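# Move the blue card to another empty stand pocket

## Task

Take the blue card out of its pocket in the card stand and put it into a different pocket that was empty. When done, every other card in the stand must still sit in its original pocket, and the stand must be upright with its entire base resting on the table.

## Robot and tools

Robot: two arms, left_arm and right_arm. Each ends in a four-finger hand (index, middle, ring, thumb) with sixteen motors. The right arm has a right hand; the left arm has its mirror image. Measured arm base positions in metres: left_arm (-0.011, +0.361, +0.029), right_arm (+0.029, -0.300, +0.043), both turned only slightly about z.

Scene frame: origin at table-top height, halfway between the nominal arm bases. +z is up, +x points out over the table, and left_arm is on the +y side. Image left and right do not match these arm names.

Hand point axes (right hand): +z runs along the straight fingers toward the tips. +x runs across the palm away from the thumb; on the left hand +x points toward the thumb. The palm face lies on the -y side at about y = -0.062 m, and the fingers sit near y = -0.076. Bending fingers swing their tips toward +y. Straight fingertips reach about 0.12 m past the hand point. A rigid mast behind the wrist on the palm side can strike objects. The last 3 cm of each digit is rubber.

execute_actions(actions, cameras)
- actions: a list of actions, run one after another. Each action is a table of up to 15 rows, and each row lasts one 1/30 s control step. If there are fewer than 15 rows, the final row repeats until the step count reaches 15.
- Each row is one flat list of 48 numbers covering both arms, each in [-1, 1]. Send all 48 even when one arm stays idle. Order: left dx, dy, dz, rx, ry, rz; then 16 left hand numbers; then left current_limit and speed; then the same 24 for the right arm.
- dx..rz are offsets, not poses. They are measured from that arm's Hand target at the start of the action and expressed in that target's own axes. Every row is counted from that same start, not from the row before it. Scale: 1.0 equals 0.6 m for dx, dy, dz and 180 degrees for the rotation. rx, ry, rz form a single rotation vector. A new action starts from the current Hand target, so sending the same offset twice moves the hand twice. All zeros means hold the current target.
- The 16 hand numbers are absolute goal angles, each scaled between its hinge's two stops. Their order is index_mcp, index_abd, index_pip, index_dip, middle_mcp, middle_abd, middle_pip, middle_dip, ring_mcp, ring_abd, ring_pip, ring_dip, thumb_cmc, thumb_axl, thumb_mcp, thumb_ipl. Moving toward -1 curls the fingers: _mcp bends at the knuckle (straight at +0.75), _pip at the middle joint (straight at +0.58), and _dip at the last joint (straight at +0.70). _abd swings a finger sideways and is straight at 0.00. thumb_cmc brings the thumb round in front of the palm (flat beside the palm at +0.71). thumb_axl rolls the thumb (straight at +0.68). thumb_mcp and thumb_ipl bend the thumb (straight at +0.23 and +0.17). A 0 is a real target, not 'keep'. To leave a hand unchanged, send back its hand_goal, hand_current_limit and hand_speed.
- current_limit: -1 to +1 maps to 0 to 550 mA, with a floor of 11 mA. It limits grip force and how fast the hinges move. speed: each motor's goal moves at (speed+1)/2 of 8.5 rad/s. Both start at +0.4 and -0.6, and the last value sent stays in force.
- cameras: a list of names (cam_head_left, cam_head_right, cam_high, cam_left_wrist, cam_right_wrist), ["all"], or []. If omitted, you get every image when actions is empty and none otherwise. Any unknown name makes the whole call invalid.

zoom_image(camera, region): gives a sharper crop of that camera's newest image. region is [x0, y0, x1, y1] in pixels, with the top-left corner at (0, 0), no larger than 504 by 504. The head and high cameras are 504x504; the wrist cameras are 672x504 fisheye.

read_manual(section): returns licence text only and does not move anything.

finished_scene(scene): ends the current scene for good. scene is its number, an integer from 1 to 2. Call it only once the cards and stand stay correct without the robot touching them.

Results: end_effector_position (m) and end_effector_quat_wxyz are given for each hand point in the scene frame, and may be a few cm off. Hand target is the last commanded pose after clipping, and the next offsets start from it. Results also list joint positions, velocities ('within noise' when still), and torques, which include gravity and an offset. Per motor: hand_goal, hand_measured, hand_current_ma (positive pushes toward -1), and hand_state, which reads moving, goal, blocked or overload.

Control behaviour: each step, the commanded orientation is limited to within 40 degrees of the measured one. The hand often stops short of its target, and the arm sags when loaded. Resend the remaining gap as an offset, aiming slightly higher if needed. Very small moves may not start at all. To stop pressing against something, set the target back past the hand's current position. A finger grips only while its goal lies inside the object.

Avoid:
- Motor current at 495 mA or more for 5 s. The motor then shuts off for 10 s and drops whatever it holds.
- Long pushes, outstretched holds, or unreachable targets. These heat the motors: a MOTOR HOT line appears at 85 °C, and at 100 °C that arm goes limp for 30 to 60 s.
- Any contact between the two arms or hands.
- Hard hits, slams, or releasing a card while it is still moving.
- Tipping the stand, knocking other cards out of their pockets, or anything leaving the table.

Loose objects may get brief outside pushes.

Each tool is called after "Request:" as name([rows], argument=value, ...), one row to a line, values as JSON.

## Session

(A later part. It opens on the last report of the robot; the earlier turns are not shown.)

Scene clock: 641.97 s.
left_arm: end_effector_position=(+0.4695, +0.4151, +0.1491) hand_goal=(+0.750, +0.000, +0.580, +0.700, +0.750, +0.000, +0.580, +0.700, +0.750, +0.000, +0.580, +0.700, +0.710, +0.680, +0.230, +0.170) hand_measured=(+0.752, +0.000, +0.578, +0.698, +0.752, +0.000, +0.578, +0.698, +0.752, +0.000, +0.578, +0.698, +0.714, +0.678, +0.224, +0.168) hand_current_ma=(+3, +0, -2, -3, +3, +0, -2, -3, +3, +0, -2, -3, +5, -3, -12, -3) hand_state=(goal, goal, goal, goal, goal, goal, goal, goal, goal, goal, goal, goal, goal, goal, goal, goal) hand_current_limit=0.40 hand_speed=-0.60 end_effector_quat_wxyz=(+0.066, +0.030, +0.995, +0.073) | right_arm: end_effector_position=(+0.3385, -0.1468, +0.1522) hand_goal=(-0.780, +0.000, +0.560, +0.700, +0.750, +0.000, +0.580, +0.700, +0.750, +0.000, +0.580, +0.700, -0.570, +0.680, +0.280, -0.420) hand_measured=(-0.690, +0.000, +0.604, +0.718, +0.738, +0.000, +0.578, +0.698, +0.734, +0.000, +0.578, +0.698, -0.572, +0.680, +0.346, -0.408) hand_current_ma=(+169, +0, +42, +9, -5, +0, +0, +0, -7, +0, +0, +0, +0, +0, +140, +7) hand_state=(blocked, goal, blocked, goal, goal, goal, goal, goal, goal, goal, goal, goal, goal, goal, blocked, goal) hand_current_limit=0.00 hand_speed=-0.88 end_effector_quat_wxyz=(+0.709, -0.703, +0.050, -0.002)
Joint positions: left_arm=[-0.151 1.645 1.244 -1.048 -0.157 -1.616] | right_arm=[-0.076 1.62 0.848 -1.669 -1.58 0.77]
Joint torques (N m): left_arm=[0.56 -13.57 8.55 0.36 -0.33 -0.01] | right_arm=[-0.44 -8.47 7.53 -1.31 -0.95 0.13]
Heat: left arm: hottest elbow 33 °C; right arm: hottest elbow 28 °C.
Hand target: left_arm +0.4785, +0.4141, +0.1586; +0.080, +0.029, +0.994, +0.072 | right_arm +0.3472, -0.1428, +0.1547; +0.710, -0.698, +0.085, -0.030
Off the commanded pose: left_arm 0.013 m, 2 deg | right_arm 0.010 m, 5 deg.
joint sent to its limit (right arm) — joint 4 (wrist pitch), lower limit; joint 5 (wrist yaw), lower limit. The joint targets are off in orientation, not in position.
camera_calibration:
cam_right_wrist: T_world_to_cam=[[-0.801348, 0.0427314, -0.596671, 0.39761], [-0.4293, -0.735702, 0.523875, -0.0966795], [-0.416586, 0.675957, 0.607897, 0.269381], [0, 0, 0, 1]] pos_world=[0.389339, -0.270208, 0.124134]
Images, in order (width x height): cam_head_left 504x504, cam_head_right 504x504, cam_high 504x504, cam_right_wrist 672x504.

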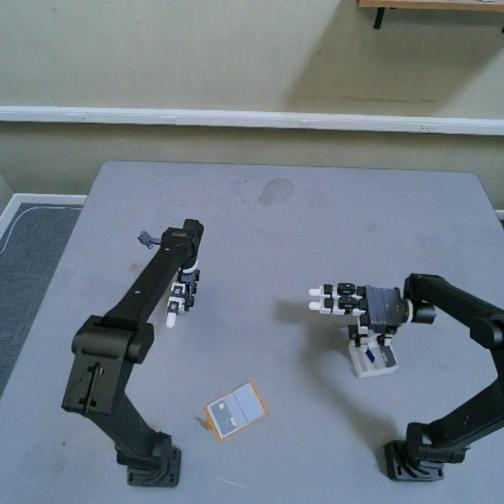

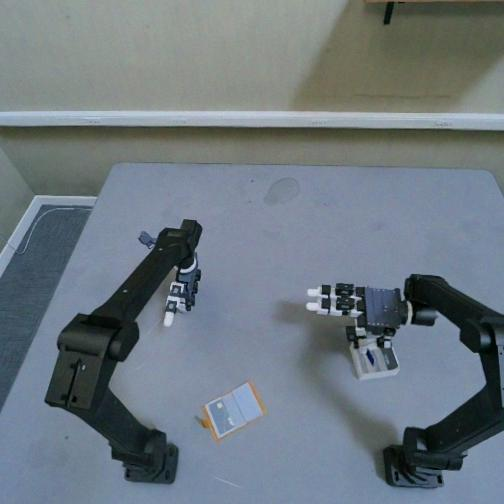

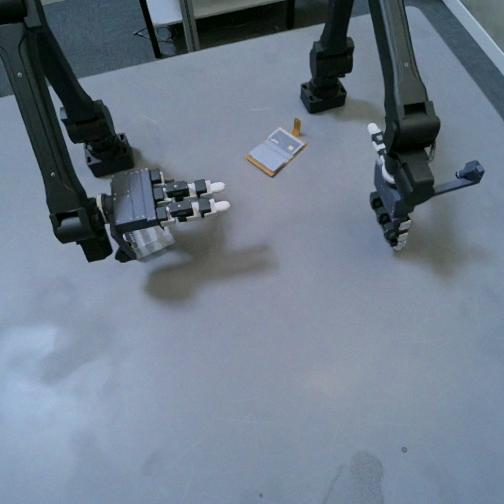

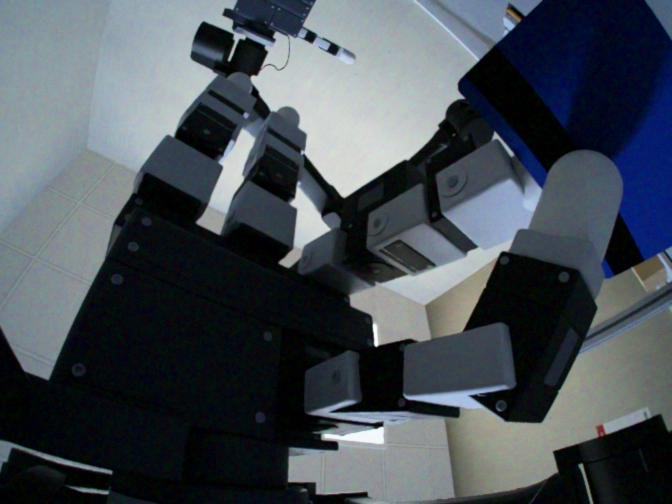

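Request:
execute_actions([
  [[0,0,0,0,0,0,0.75,0,0.58,0.7,0.75,0,0.58,0.7,0.75,0,0.58,0.7,0.71,0.68,0.23,0.17,0.4,-0.6,-0.012,-0.001,0.0115,0,0,0,-0.78,0,0.56,0.7,0.75,0,0.58,0.7,0.75,0,0.58,0.7,-0.571,0.68,0.28,-0.42,0,-0.88]],
], cameras=["cam_head_left","cam_head_right","cam_high","cam_right_wrist"])

Request:
zoom_image(camera="cam_head_left", region=[340, 320, 410, 380])

Request:
zoom_image(camera="cam_head_right", region=[320, 320, 390, 380])

Request:
zoom_image(camera="cam_right_wrist", region=[120, 60, 620, 500])

Scene clock: 689.23 s.
left_arm: end_effector_position=(+0.4695, +0.4151, +0.1491) hand_goal=(+0.750, +0.000, +0.580, +0.700, +0.750, +0.000, +0.580, +0.700, +0.750, +0.000, +0.580, +0.700, +0.710, +0.680, +0.230, +0.170) hand_measured=(+0.752, +0.000, +0.578, +0.698, +0.752, +0.000, +0.578, +0.698, +0.752, +0.000, +0.578, +0.698, +0.714, +0.678, +0.224, +0.168) hand_current_ma=(+3, +0, -2, -3, +3, +0, -2, -3, +3, +0, -2, -3, +5, -3, -12, -3) hand_state=(goal, goal, goal, goal, goal, goal, goal, goal, goal, goal, goal, goal, goal, goal, goal, goal) hand_current_limit=0.40 hand_speed=-0.60 end_effector_quat_wxyz=(+0.066, +0.030, +0.995, +0.073) | right_arm: end_effector_position=(+0.3343, -0.1391, +0.1523) hand_goal=(-0.780, +0.000, +0.560, +0.700, +0.750, +0.000, +0.580, +0.700, +0.750, +0.000, +0.580, +0.700, -0.570, +0.680, +0.280, -0.420) hand_measured=(-0.690, +0.000, +0.604, +0.718, +0.738, +0.000, +0.578, +0.698, +0.734, +0.000, +0.578, +0.698, -0.572, +0.680, +0.346, -0.408) hand_current_ma=(+169, +0, +42, +9, -5, +0, +0, +0, -7, +0, +0, +0, +0, +0, +140, +7) hand_state=(blocked, goal, blocked, goal, goal, goal, goal, goal, goal, goal, goal, goal, goal, goal, blocked, goal) hand_current_limit=0.00 hand_speed=-0.88 end_effector_quat_wxyz=(+0.709, -0.704, +0.043, +0.008)
Joint positions: left_arm=[-0.151 1.645 1.244 -1.048 -0.157 -1.616] | right_arm=[-0.051 1.62 0.848 -1.669 -1.58 0.773]
Joint torques (N m): left_arm=[0.56 -13.57 8.54 0.35 -0.32 -0.01] | right_arm=[0.21 -8.76 7.09 -1.28 -0.94 0.14]
Heat: left arm: hottest elbow 33 °C; right arm: hottest elbow 28 °C.
Hand target: left_arm +0.4785, +0.4141, +0.1586; +0.080, +0.029, +0.994, +0.072 | right_arm +0.3413, -0.1349, +0.1560; +0.710, -0.698, +0.085, -0.030
Off the commanded pose: left_arm 0.013 m, 2 deg | right_arm 0.009 m, 7 deg.
joint sent to its limit (right arm) — joint 4 (wrist pitch), lower limit; joint 5 (wrist yaw), lower limit. The joint targets are off in orientation, not in position.
camera_calibration:
cam_right_wrist: T_world_to_cam=[[-0.804215, 0.022593, -0.593908, 0.391661], [-0.408794, -0.746389, 0.525157, -0.101358], [-0.431422, 0.665126, 0.609494, 0.265461], [0, 0, 0, 1]] pos_world=[0.388071, -0.261066, 0.124043]
Images, in order (width x height): cam_head_left 504x504, cam_head_right 504x504, cam_high 504x504, cam_right_wrist 672x504.

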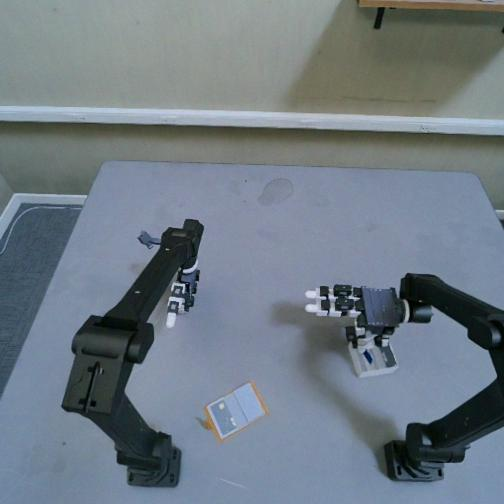

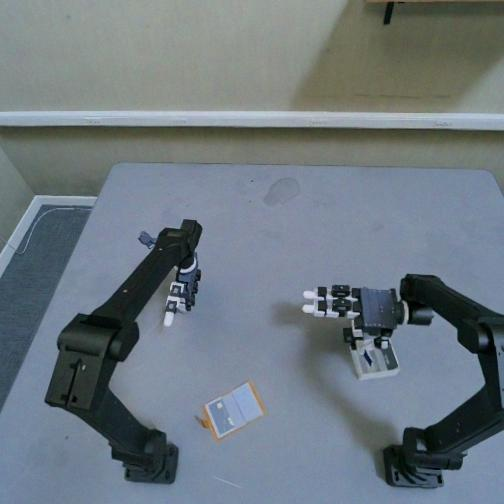

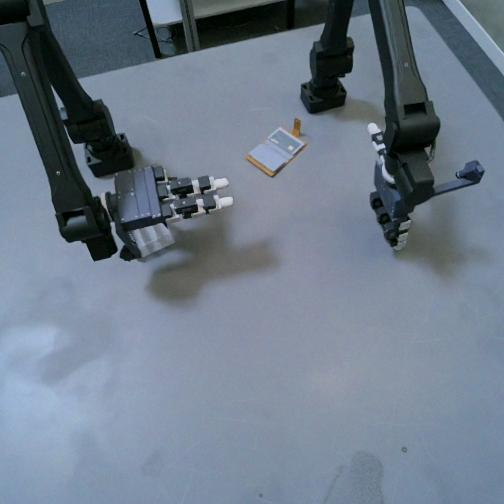

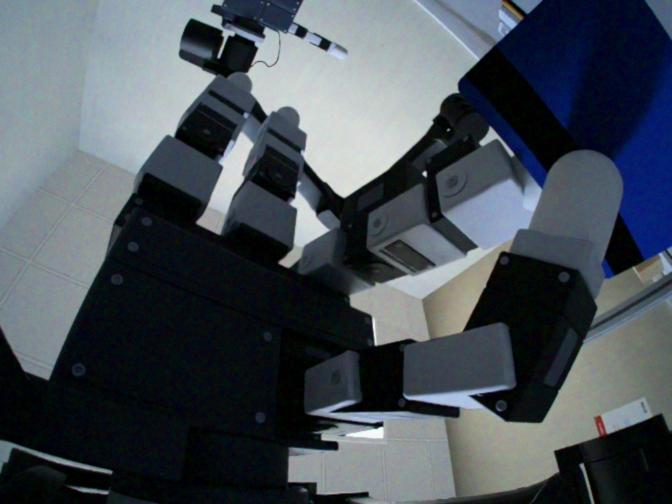

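Scaled by 7.200.

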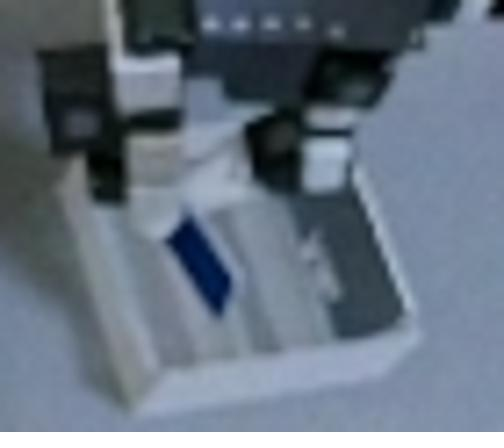

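Scaled by 7.200.

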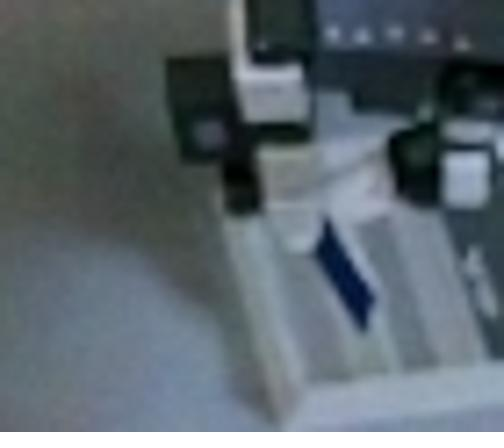

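Scaled by 1.008 from the camera's 672x504 image, which has a finer 960x720 frame.

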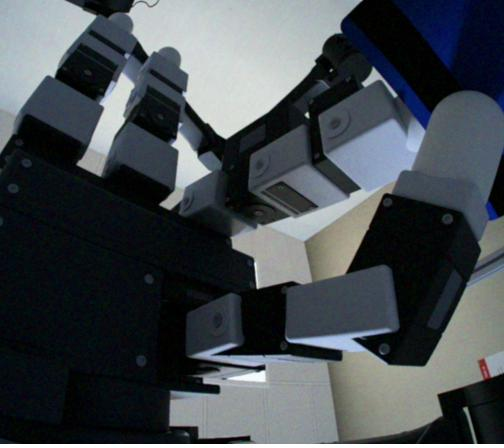

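Request:
zoom_image(camera="cam_head_left", region=[346, 340, 400, 380])

Request:
zoom_image(camera="cam_head_right", region=[346, 342, 400, 382])

Scaled by 9.333.

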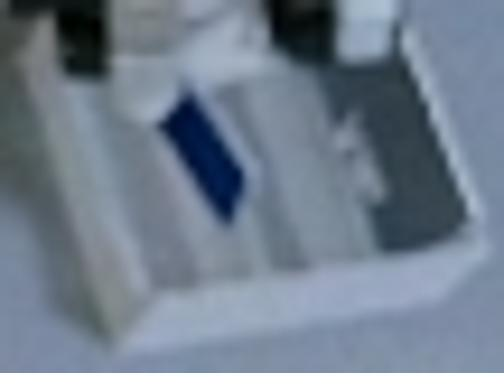

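Scaled by 9.333.

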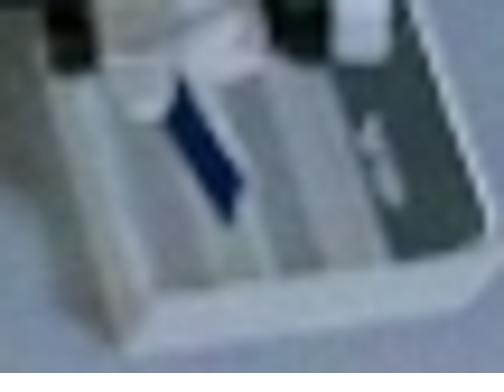

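Request:
execute_actions([
  [[0,0,0,0,0,0,0.75,0,0.58,0.7,0.75,0,0.58,0.7,0.75,0,0.58,0.7,0.71,0.68,0.23,0.17,0.4,-0.6,-0.009,0.016,0,0,0,0,-0.78,0,0.56,0.7,0.75,0,0.58,0.7,0.75,0,0.58,0.7,-0.571,0.68,0.28,-0.42,0,-0.88]],
], cameras=["cam_head_left","cam_head_right","cam_high"])

Request:
zoom_image(camera="cam_head_left", region=[346, 340, 400, 380])

Request:
zoom_image(camera="cam_head_right", region=[346, 342, 400, 382])

Request:
zoom_image(camera="cam_high", region=[100, 200, 200, 280])

Scene clock: 736.47 s.
left_arm: end_effector_position=(+0.4695, +0.4151, +0.1491) hand_goal=(+0.750, +0.000, +0.580, +0.700, +0.750, +0.000, +0.580, +0.700, +0.750, +0.000, +0.580, +0.700, +0.710, +0.680, +0.230, +0.170) hand_measured=(+0.752, +0.000, +0.578, +0.698, +0.752, +0.000, +0.578, +0.698, +0.752, +0.000, +0.578, +0.698, +0.714, +0.678, +0.224, +0.168) hand_current_ma=(+3, +0, -2, -3, +3, +0, -2, -3, +3, +0, -2, -3, +5, -3, -12, -3) hand_state=(goal, goal, goal, goal, goal, goal, goal, goal, goal, goal, goal, goal, goal, goal, goal, goal) hand_current_limit=0.40 hand_speed=-0.60 end_effector_quat_wxyz=(+0.066, +0.030, +0.995, +0.073) | right_arm: end_effector_position=(+0.3337, -0.1381, +0.1515) hand_goal=(-0.780, +0.000, +0.560, +0.700, +0.750, +0.000, +0.580, +0.700, +0.750, +0.000, +0.580, +0.700, -0.570, +0.680, +0.280, -0.420) hand_measured=(-0.690, +0.000, +0.604, +0.718, +0.738, +0.000, +0.578, +0.698, +0.734, +0.000, +0.578, +0.698, -0.572, +0.680, +0.346, -0.408) hand_current_ma=(+169, +0, +42, +9, -5, +0, +0, +0, -7, +0, +0, +0, +0, +0, +140, +7) hand_state=(blocked, goal, blocked, goal, goal, goal, goal, goal, goal, goal, goal, goal, goal, goal, blocked, goal) hand_current_limit=0.00 hand_speed=-0.88 end_effector_quat_wxyz=(+0.709, -0.704, +0.043, +0.011)
Joint positions: left_arm=[-0.151 1.645 1.244 -1.048 -0.157 -1.616] | right_arm=[-0.048 1.623 0.848 -1.669 -1.58 0.773]
Joint torques (N m): left_arm=[0.56 -13.57 8.54 0.38 -0.33 -0.01] | right_arm=[-0.5 -8.41 5.57 -0.77 -0.89 -0.01]
Heat: left arm: hottest elbow 33 °C; right arm: hottest elbow 27 °C.
Hand target: left_arm +0.4785, +0.4141, +0.1586; +0.080, +0.029, +0.994, +0.072 | right_arm +0.3353, -0.1338, +0.1468; +0.710, -0.698, +0.085, -0.030
Off the commanded pose: left_arm 0.013 m, 2 deg | right_arm 0.007 m, 7 deg.
joint sent to its limit (right arm) — joint 5 (wrist yaw), lower limit. The joint targets are off in orientation, not in position.
Images, in order (width x height): cam_head_left 504x504, cam_head_right 504x504, cam_high 504x504.

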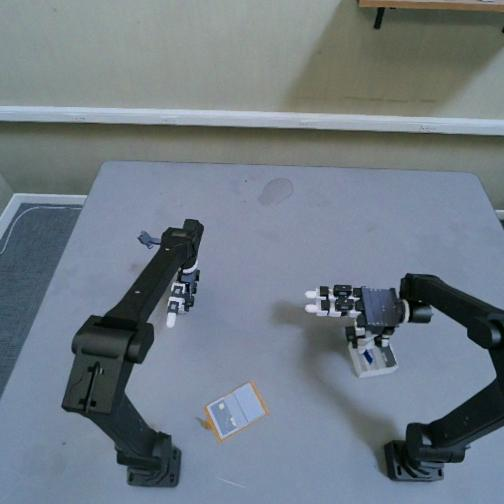

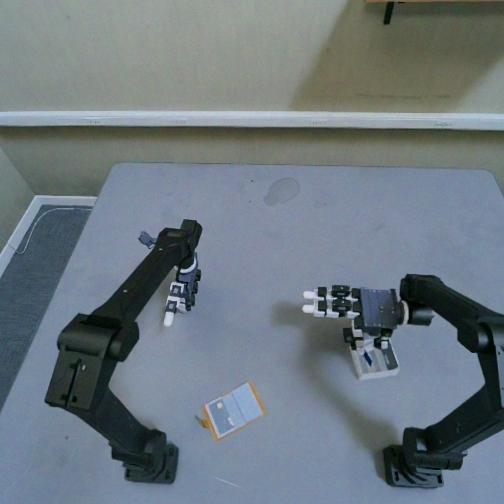

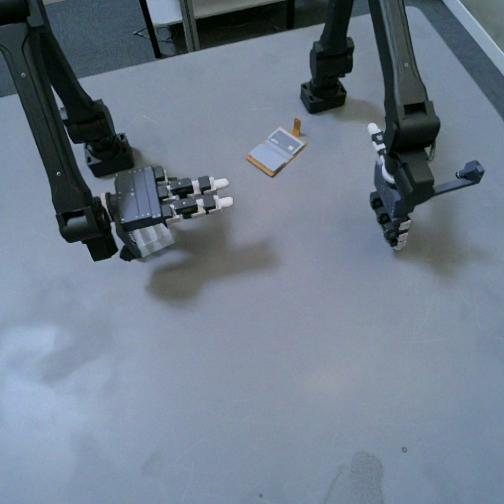

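Scaled by 9.333.

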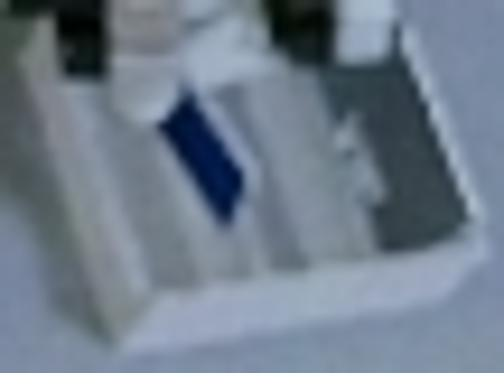

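Scaled by 9.333.

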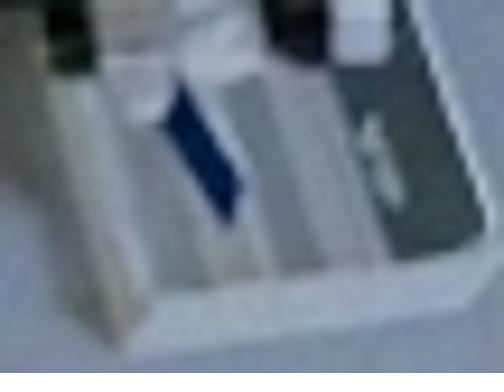

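Scaled by 5.040.

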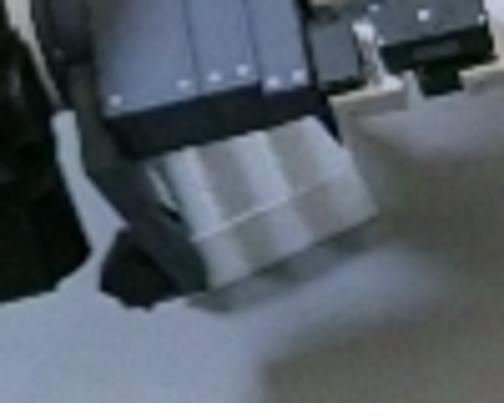

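Request:
execute_actions([
  [[0,0,0,0,0,0,0.75,0,0.58,0.7,0.75,0,0.58,0.7,0.75,0,0.58,0.7,0.71,0.68,0.23,0.17,0.4,-0.6,-0.009,0.015,0,0,0,0,-0.78,0,0.56,0.7,0.75,0,0.58,0.7,0.75,0,0.58,0.7,-0.571,0.68,0.28,-0.42,0,-0.88]],
], cameras=["cam_head_left","cam_head_right","cam_high"])

Request:
zoom_image(camera="cam_head_left", region=[346, 340, 400, 380])

Request:
zoom_image(camera="cam_head_right", region=[346, 342, 400, 382])

Scene clock: 741.43 s.
left_arm: end_effector_position=(+0.4695, +0.4151, +0.1491) hand_goal=(+0.750, +0.000, +0.580, +0.700, +0.750, +0.000, +0.580, +0.700, +0.750, +0.000, +0.580, +0.700, +0.710, +0.680, +0.230, +0.170) hand_measured=(+0.752, +0.000, +0.578, +0.698, +0.752, +0.000, +0.578, +0.698, +0.752, +0.000, +0.578, +0.698, +0.714, +0.678, +0.224, +0.168) hand_current_ma=(+3, +0, -2, -3, +3, +0, -2, -3, +3, +0, -2, -3, +5, -3, -12, -3) hand_state=(goal, goal, goal, goal, goal, goal, goal, goal, goal, goal, goal, goal, goal, goal, goal, goal) hand_current_limit=0.40 hand_speed=-0.60 end_effector_quat_wxyz=(+0.066, +0.030, +0.995, +0.073) | right_arm: end_effector_position=(+0.3310, -0.1378, +0.1453) hand_goal=(-0.780, +0.000, +0.560, +0.700, +0.750, +0.000, +0.580, +0.700, +0.750, +0.000, +0.580, +0.700, -0.570, +0.680, +0.280, -0.420) hand_measured=(-0.690, +0.000, +0.604, +0.718, +0.738, +0.000, +0.578, +0.698, +0.734, +0.000, +0.578, +0.698, -0.572, +0.680, +0.346, -0.408) hand_current_ma=(+169, +0, +42, +9, -5, +0, +0, +0, -7, +0, +0, +0, +0, +0, +140, +7) hand_state=(blocked, goal, blocked, goal, goal, goal, goal, goal, goal, goal, goal, goal, goal, goal, blocked, goal) hand_current_limit=0.00 hand_speed=-0.88 end_effector_quat_wxyz=(+0.709, -0.704, +0.043, +0.011)
Joint positions: left_arm=[-0.151 1.645 1.244 -1.048 -0.157 -1.616] | right_arm=[-0.047 1.634 0.837 -1.659 -1.58 0.762]
Joint torques (N m): left_arm=[0.5 -13.57 8.54 0.36 -0.32 -0.01] | right_arm=[0.09 -7.53 4.38 -0.49 -0.92 -0.02]
Heat: left arm: hottest elbow 33 °C; right arm: hottest elbow 27 °C.
Hand target: left_arm +0.4785, +0.4141, +0.1586; +0.080, +0.029, +0.994, +0.072 | right_arm +0.3292, -0.1327, +0.1383; +0.710, -0.698, +0.085, -0.030
Off the commanded pose: left_arm 0.013 m, 2 deg | right_arm 0.009 m, 7 deg.
joint sent to its limit (right arm) — joint 5 (wrist yaw), lower limit. The joint targets are off in orientation, not in position.
Images, in order (width x height): cam_head_left 504x504, cam_head_right 504x504, cam_high 504x504.

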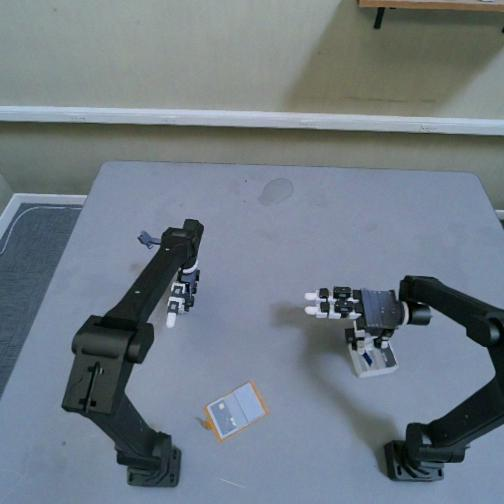

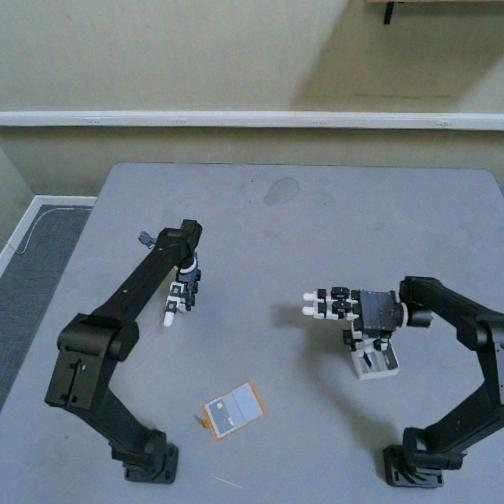

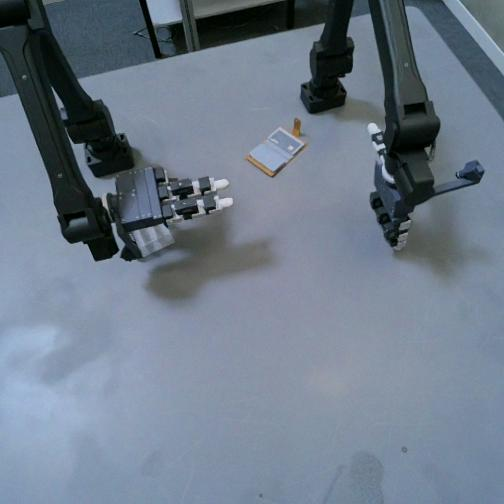

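Scaled by 9.333.

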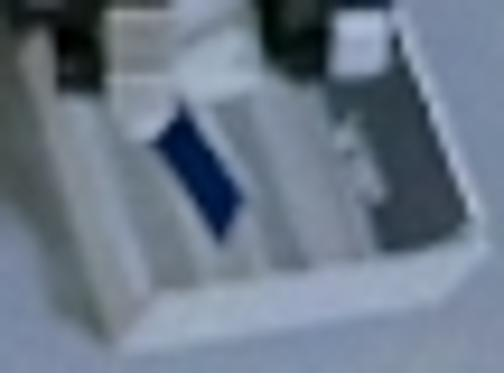

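Scaled by 9.333.

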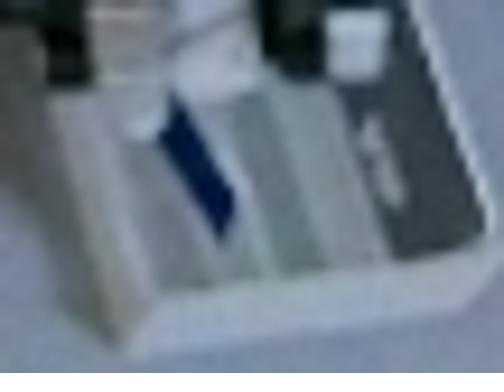

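Request:
execute_actions([
  [[0,0,0,0,0,0,0.75,0,0.58,0.7,0.75,0,0.58,0.7,0.75,0,0.58,0.7,0.71,0.68,0.23,0.17,0.4,-0.6,-0.0033,0.0196,0,0,0,0,-0.78,0,0.56,0.7,0.75,0,0.58,0.7,0.75,0,0.58,0.7,-0.571,0.68,0.28,-0.42,0,-0.88]],
], cameras=["cam_head_left","cam_head_right","cam_high"])

Request:
zoom_image(camera="cam_head_left", region=[346, 340, 400, 380])

Request:
zoom_image(camera="cam_head_right", region=[346, 342, 400, 382])

Request:
zoom_image(camera="cam_high", region=[100, 200, 200, 280])

Scene clock: 751.03 s.
left_arm: end_effector_position=(+0.4695, +0.4151, +0.1491) hand_goal=(+0.750, +0.000, +0.580, +0.700, +0.750, +0.000, +0.580, +0.700, +0.750, +0.000, +0.580, +0.700, +0.710, +0.680, +0.230, +0.170) hand_measured=(+0.752, +0.000, +0.578, +0.698, +0.752, +0.000, +0.578, +0.698, +0.752, +0.000, +0.578, +0.698, +0.714, +0.678, +0.224, +0.168) hand_current_ma=(+3, +0, -2, -3, +3, +0, -2, -3, +3, +0, -2, -3, +5, -3, -12, -3) hand_state=(goal, goal, goal, goal, goal, goal, goal, goal, goal, goal, goal, goal, goal, goal, goal, goal) hand_current_limit=0.40 hand_speed=-0.60 end_effector_quat_wxyz=(+0.066, +0.030, +0.995, +0.073) | right_arm: end_effector_position=(+0.3281, -0.1371, +0.1332) hand_goal=(-0.780, +0.000, +0.560, +0.700, +0.750, +0.000, +0.580, +0.700, +0.750, +0.000, +0.580, +0.700, -0.570, +0.680, +0.280, -0.420) hand_measured=(-0.690, +0.000, +0.604, +0.718, +0.738, +0.000, +0.578, +0.698, +0.734, +0.000, +0.578, +0.698, -0.572, +0.680, +0.346, -0.408) hand_current_ma=(+169, +0, +42, +9, -5, +0, +0, +0, -7, +0, +0, +0, +0, +0, +140, +7) hand_state=(blocked, goal, blocked, goal, goal, goal, goal, goal, goal, goal, goal, goal, goal, goal, blocked, goal) hand_current_limit=0.00 hand_speed=-0.88 end_effector_quat_wxyz=(+0.709, -0.704, +0.043, +0.013)
Joint positions: left_arm=[-0.151 1.645 1.244 -1.048 -0.157 -1.616] | right_arm=[-0.045 1.661 0.822 -1.637 -1.58 0.746]
Joint torques (N m): left_arm=[0.56 -13.63 8.54 0.35 -0.32 -0.01] | right_arm=[-0.38 -8.53 4.15 -0.32 -0.91 -0.01]
Heat: left arm: hottest elbow 33 °C; right arm: hottest elbow 27 °C.
Hand target: left_arm +0.4785, +0.4141, +0.1586; +0.080, +0.029, +0.994, +0.072 | right_arm +0.3265, -0.1320, +0.1268; +0.710, -0.698, +0.085, -0.030
Off the commanded pose: left_arm 0.013 m, 2 deg | right_arm 0.008 m, 7 deg.
joint sent to its limit (right arm) — joint 5 (wrist yaw), lower limit. The joint targets are off in orientation, not in position.
Images, in order (width x height): cam_head_left 504x504, cam_head_right 504x504, cam_high 504x504.

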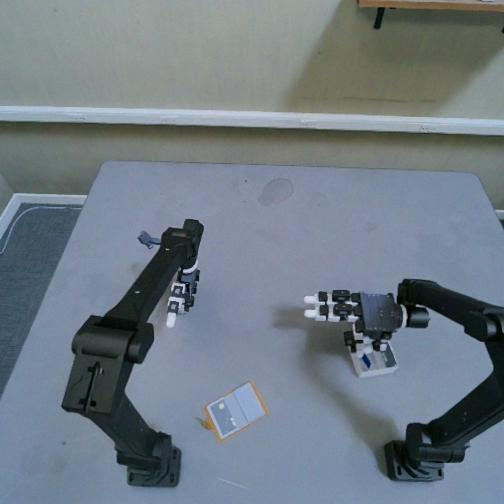

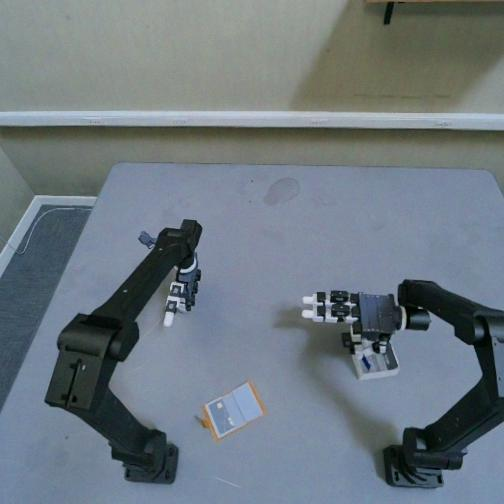

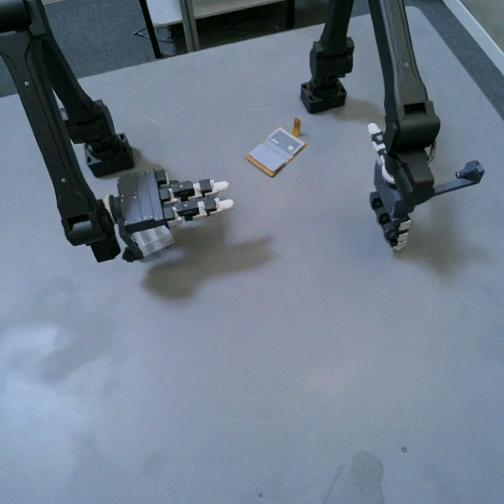

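Scaled by 9.333.

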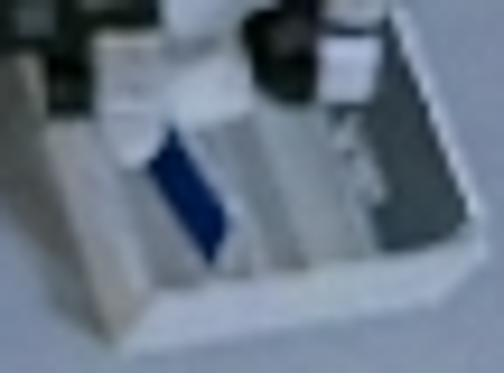

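Scaled by 9.333.

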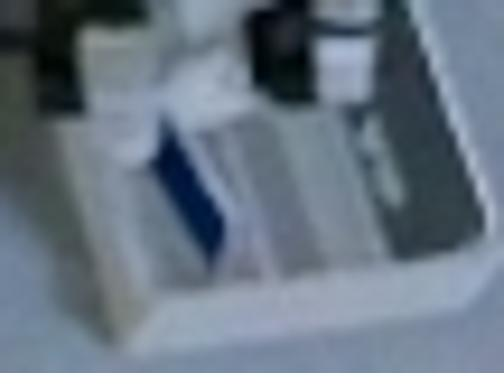

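Scaled by 5.040.

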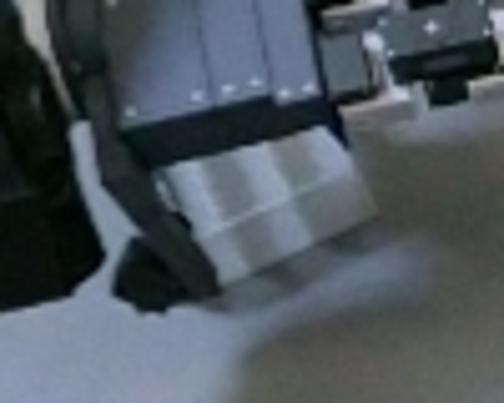

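Request:
execute_actions([
  [[0,0,0,0,0,0,0.75,0,0.58,0.7,0.75,0,0.58,0.7,0.75,0,0.58,0.7,0.71,0.68,0.23,0.17,0.4,-0.6,0.0045,0.0285,0,0,0,0,-0.78,0,0.56,0.7,0.75,0,0.58,0.7,0.75,0,0.58,0.7,-0.571,0.68,0.28,-0.42,0,-0.88]],
], cameras=["cam_head_left","cam_head_right","cam_high"])

Request:
zoom_image(camera="cam_head_left", region=[346, 340, 400, 380])

Request:
zoom_image(camera="cam_high", region=[100, 200, 200, 280])

Scene clock: 785.47 s.
left_arm: end_effector_position=(+0.4695, +0.4151, +0.1491) hand_goal=(+0.750, +0.000, +0.580, +0.700, +0.750, +0.000, +0.580, +0.700, +0.750, +0.000, +0.580, +0.700, +0.710, +0.680, +0.230, +0.170) hand_measured=(+0.752, +0.000, +0.578, +0.698, +0.752, +0.000, +0.578, +0.698, +0.752, +0.000, +0.578, +0.698, +0.714, +0.678, +0.224, +0.168) hand_current_ma=(+3, +0, -2, -3, +3, +0, -2, -3, +3, +0, -2, -3, +5, -3, -12, -3) hand_state=(goal, goal, goal, goal, goal, goal, goal, goal, goal, goal, goal, goal, goal, goal, goal, goal) hand_current_limit=0.40 hand_speed=-0.60 end_effector_quat_wxyz=(+0.066, +0.030, +0.995, +0.073) | right_arm: end_effector_position=(+0.3289, -0.1372, +0.1158) hand_goal=(-0.780, +0.000, +0.560, +0.700, +0.750, +0.000, +0.580, +0.700, +0.750, +0.000, +0.580, +0.700, -0.570, +0.680, +0.280, -0.420) hand_measured=(-0.690, +0.006, +0.604, +0.718, +0.738, +0.000, +0.578, +0.698, +0.734, +0.000, +0.578, +0.698, -0.576, +0.680, +0.344, -0.408) hand_current_ma=(+169, +1, +42, +9, -5, +0, +0, +0, -7, +0, +0, +0, -1, +0, +129, +7) hand_state=(blocked, goal, blocked, goal, goal, goal, goal, goal, goal, goal, goal, goal, goal, goal, blocked, goal) hand_current_limit=0.00 hand_speed=-0.88 end_effector_quat_wxyz=(+0.709, -0.704, +0.045, +0.014)
Joint positions: left_arm=[-0.151 1.645 1.244 -1.048 -0.157 -1.616] | right_arm=[-0.045 1.709 0.817 -1.603 -1.58 0.731]
Joint torques (N m): left_arm=[0.56 -13.63 8.53 0.36 -0.33 -0.01] | right_arm=[0.03 -8.35 3.92 -0.54 -0.84 -0.07]
Heat: left arm: hottest elbow 33 °C; right arm: hottest elbow 27 °C.
Hand target: left_arm +0.4785, +0.4141, +0.1586; +0.080, +0.029, +0.994, +0.072 | right_arm +0.3278, -0.1321, +0.1095; +0.710, -0.698, +0.085, -0.030
Off the commanded pose: left_arm 0.013 m, 2 deg | right_arm 0.008 m, 7 deg.
joint sent to its limit (right arm) — joint 5 (wrist yaw), lower limit. The joint targets are off in orientation, not in position.
Images, in order (width x height): cam_head_left 504x504, cam_head_right 504x504, cam_high 504x504.

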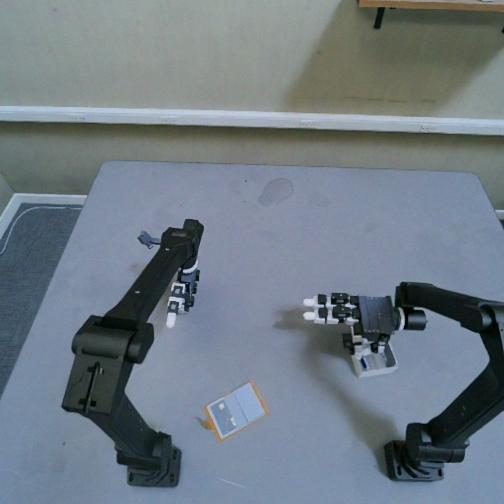

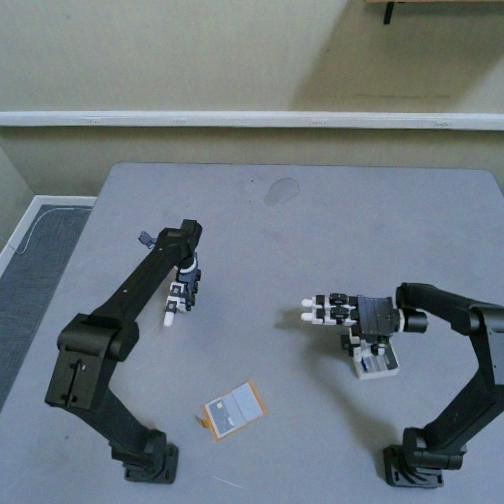

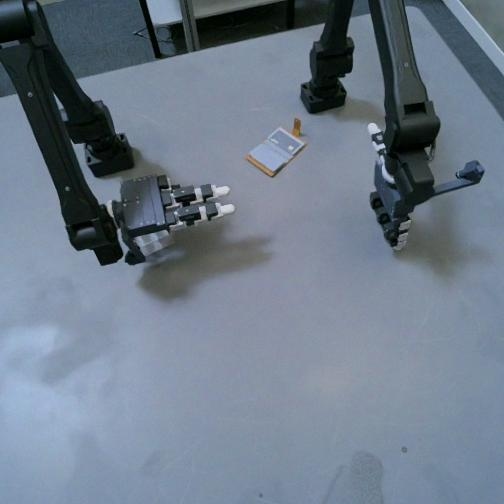

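Scaled by 9.333.

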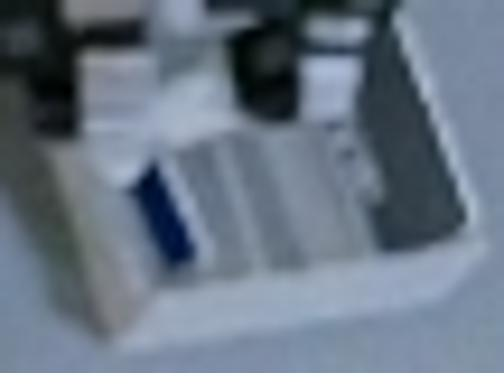

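Scaled by 5.040.

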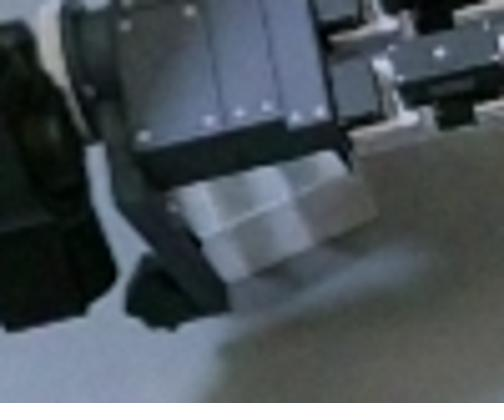

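Request:
execute_actions([
  [[0,0,0,0,0,0,0.75,0,0.58,0.7,0.75,0,0.58,0.7,0.75,0,0.58,0.7,0.71,0.68,0.23,0.17,0.4,-0.6,0.0033,0,-0.0215,0,0,0,-0.78,0,0.56,0.7,0.75,0,0.58,0.7,0.75,0,0.58,0.7,-0.571,0.68,0.28,-0.42,0,-0.88]],
], cameras=["cam_head_left","cam_head_right","cam_high"])

Request:
zoom_image(camera="cam_head_left", region=[346, 340, 400, 380])

Request:
zoom_image(camera="cam_high", region=[100, 200, 200, 280])

Scene clock: 806.53 s.
left_arm: end_effector_position=(+0.4695, +0.4151, +0.1491) hand_goal=(+0.750, +0.000, +0.580, +0.700, +0.750, +0.000, +0.580, +0.700, +0.750, +0.000, +0.580, +0.700, +0.710, +0.680, +0.230, +0.170) hand_measured=(+0.752, +0.000, +0.578, +0.698, +0.752, +0.000, +0.578, +0.698, +0.752, +0.000, +0.578, +0.698, +0.714, +0.678, +0.224, +0.168) hand_current_ma=(+3, +0, -2, -3, +3, +0, -2, -3, +3, +0, -2, -3, +5, -3, -12, -3) hand_state=(goal, goal, goal, goal, goal, goal, goal, goal, goal, goal, goal, goal, goal, goal, goal, goal) hand_current_limit=0.40 hand_speed=-0.60 end_effector_quat_wxyz=(+0.066, +0.030, +0.995, +0.073) | right_arm: end_effector_position=(+0.3262, -0.1429, +0.1126) hand_goal=(-0.780, +0.000, +0.560, +0.700, +0.750, +0.000, +0.580, +0.700, +0.750, +0.000, +0.580, +0.700, -0.570, +0.680, +0.280, -0.420) hand_measured=(-0.690, +0.006, +0.604, +0.718, +0.738, +0.000, +0.578, +0.698, +0.734, +0.000, +0.578, +0.698, -0.576, +0.680, +0.344, -0.408) hand_current_ma=(+169, +1, +42, +9, -5, +0, +0, +0, -7, +0, +0, +0, -1, +0, +128, +7) hand_state=(blocked, goal, blocked, goal, goal, goal, goal, goal, goal, goal, goal, goal, goal, goal, blocked, goal) hand_current_limit=0.00 hand_speed=-0.88 end_effector_quat_wxyz=(+0.709, -0.703, +0.053, +0.008)
Joint positions: left_arm=[-0.151 1.645 1.244 -1.048 -0.157 -1.616] | right_arm=[-0.065 1.709 0.8 -1.6 -1.58 0.72]
Joint torques (N m): left_arm=[0.56 -13.63 8.54 0.36 -0.32 -0.01] | right_arm=[-1.79 -8.82 3.77 -0.84 -0.85 -0.1]
Heat: left arm: hottest elbow 34 °C; right arm: hottest elbow 27 °C.
Hand target: left_arm +0.4785, +0.4141, +0.1586; +0.080, +0.029, +0.994, +0.072 | right_arm +0.3276, -0.1451, +0.1092; +0.710, -0.698, +0.085, -0.030
Off the commanded pose: left_arm 0.013 m, 2 deg | right_arm 0.004 m, 6 deg.
joint sent to its limit (right arm) — joint 5 (wrist yaw), lower limit. The joint targets are off in orientation, not in position.
Images, in order (width x height): cam_head_left 504x504, cam_head_right 504x504, cam_high 504x504.

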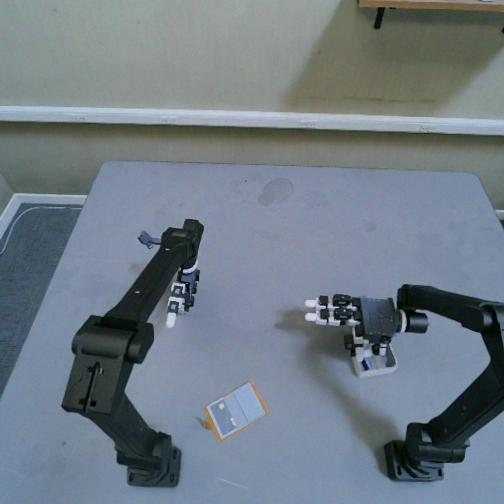

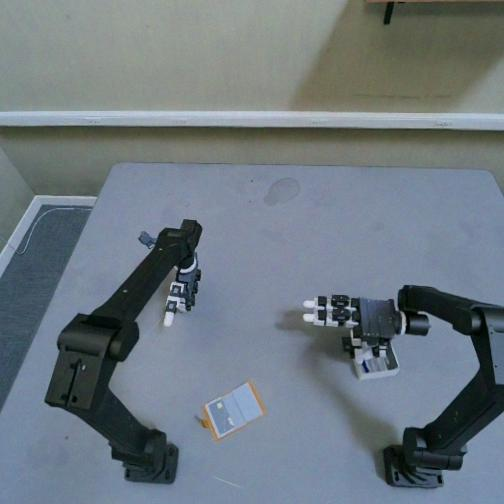

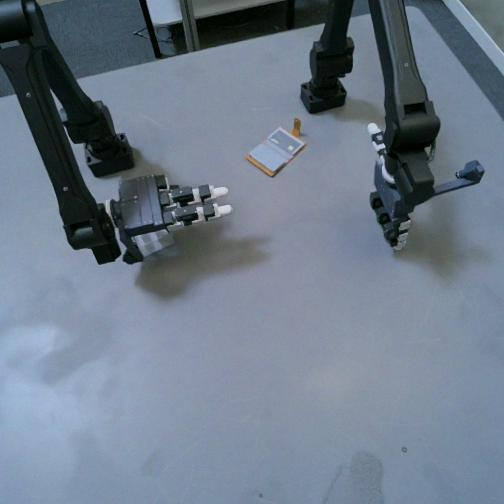

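Scaled by 9.333.

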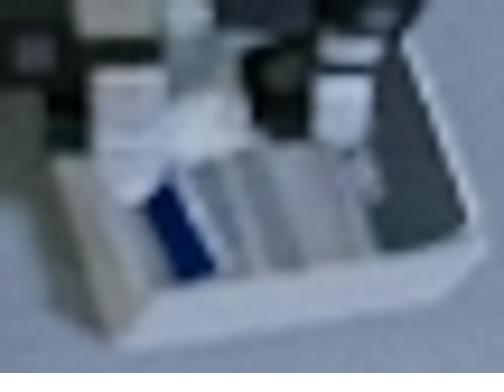

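Scaled by 5.040.

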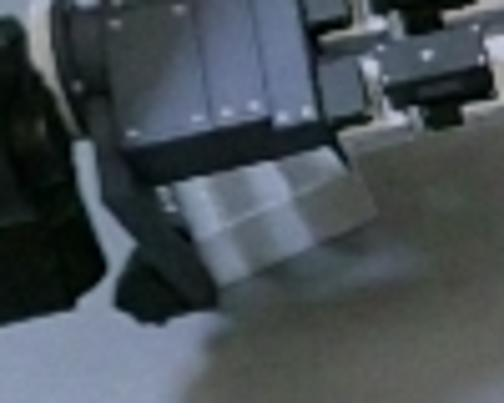

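Request:
execute_actions([
  [[0,0,0,0,0,0,0.75,0,0.58,0.7,0.75,0,0.58,0.7,0.75,0,0.58,0.7,0.71,0.68,0.23,0.17,0.4,-0.6,0.0095,0,-0.0205,0,0,0,-0.78,0,0.56,0.7,0.75,0,0.58,0.7,0.75,0,0.58,0.7,-0.571,0.68,0.28,-0.42,0,-0.88]],
], cameras=["cam_head_left","cam_head_right","cam_high"])

Request:
zoom_image(camera="cam_head_left", region=[346, 340, 400, 380])

Request:
zoom_image(camera="cam_head_right", region=[346, 342, 400, 382])

Request:
zoom_image(camera="cam_high", region=[100, 200, 200, 280])

Scene clock: 821.53 s.
left_arm: end_effector_position=(+0.4695, +0.4151, +0.1491) hand_goal=(+0.750, +0.000, +0.580, +0.700, +0.750, +0.000, +0.580, +0.700, +0.750, +0.000, +0.580, +0.700, +0.710, +0.680, +0.230, +0.170) hand_measured=(+0.752, +0.000, +0.578, +0.698, +0.752, +0.000, +0.578, +0.698, +0.752, +0.000, +0.578, +0.698, +0.714, +0.678, +0.224, +0.168) hand_current_ma=(+3, +0, -2, -3, +3, +0, -2, -3, +3, +0, -2, -3, +5, -3, -12, -3) hand_state=(goal, goal, goal, goal, goal, goal, goal, goal, goal, goal, goal, goal, goal, goal, goal, goal) hand_current_limit=0.40 hand_speed=-0.60 end_effector_quat_wxyz=(+0.066, +0.030, +0.995, +0.073) | right_arm: end_effector_position=(+0.3300, -0.1564, +0.1113) hand_goal=(-0.780, +0.000, +0.560, +0.700, +0.750, +0.000, +0.580, +0.700, +0.750, +0.000, +0.580, +0.700, -0.570, +0.680, +0.280, -0.420) hand_measured=(-0.690, +0.006, +0.604, +0.718, +0.738, +0.000, +0.578, +0.698, +0.734, +0.000, +0.578, +0.698, -0.576, +0.680, +0.342, -0.408) hand_current_ma=(+169, +1, +42, +9, -5, +0, +0, +0, -7, +0, +0, +0, -1, +0, +125, +7) hand_state=(blocked, goal, blocked, goal, goal, goal, goal, goal, goal, goal, goal, goal, goal, goal, blocked, goal) hand_current_limit=0.00 hand_speed=-0.88 end_effector_quat_wxyz=(+0.709, -0.702, +0.071, -0.007)
Joint positions: left_arm=[-0.151 1.645 1.244 -1.048 -0.157 -1.616] | right_arm=[-0.111 1.709 0.792 -1.6 -1.58 0.715]
Joint torques (N m): left_arm=[0.5 -13.57 8.55 0.36 -0.32 -0.01] | right_arm=[-2.08 -9.64 3.84 -0.65 -0.8 -0.14]
Heat: left arm: hottest elbow 34 °C; right arm: hottest elbow 26 °C.
Hand target: left_arm +0.4785, +0.4141, +0.1586; +0.080, +0.029, +0.994, +0.072 | right_arm +0.3312, -0.1581, +0.1086; +0.710, -0.698, +0.085, -0.030
Off the commanded pose: left_arm 0.013 m, 2 deg | right_arm 0.004 m, 3 deg.
joint sent to its limit (right arm) — joint 5 (wrist yaw), lower limit. The joint targets are off in orientation, not in position.
Images, in order (width x height): cam_head_left 504x504, cam_head_right 504x504, cam_high 504x504.

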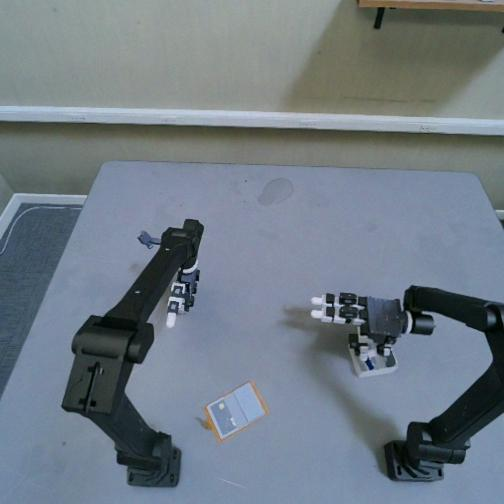

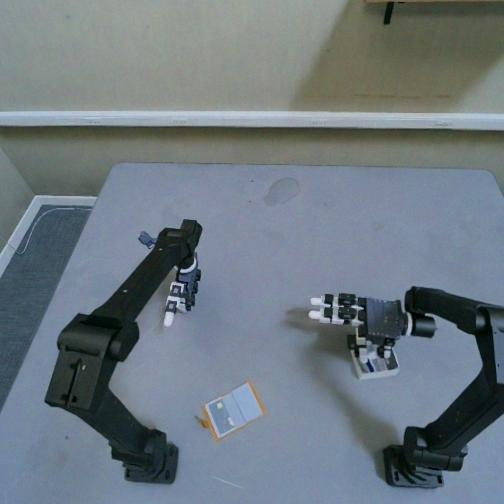

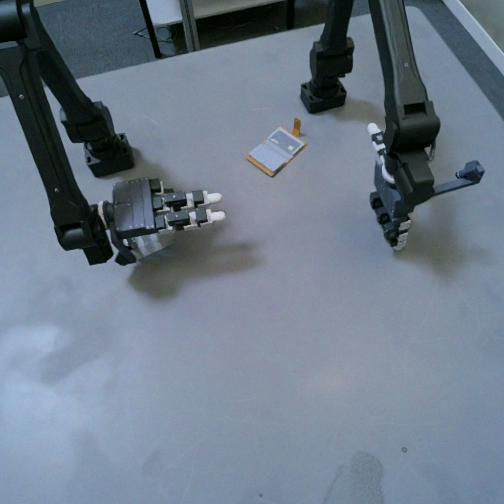

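Scaled by 9.333.

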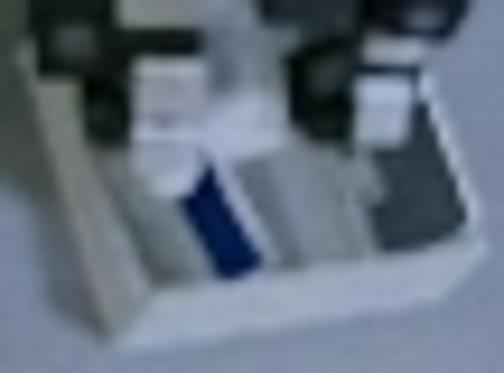

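Scaled by 9.333.

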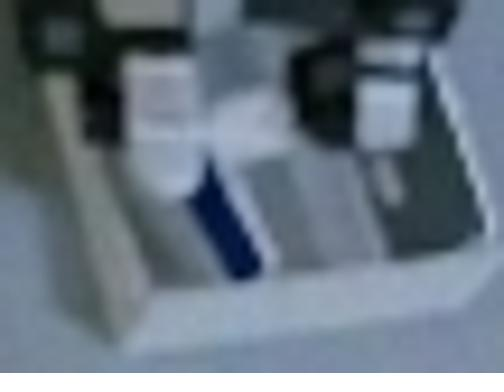

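Scaled by 5.040.

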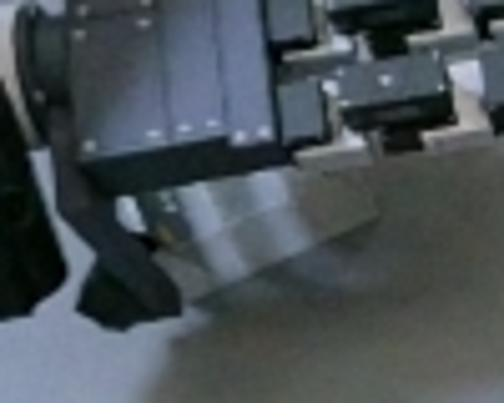

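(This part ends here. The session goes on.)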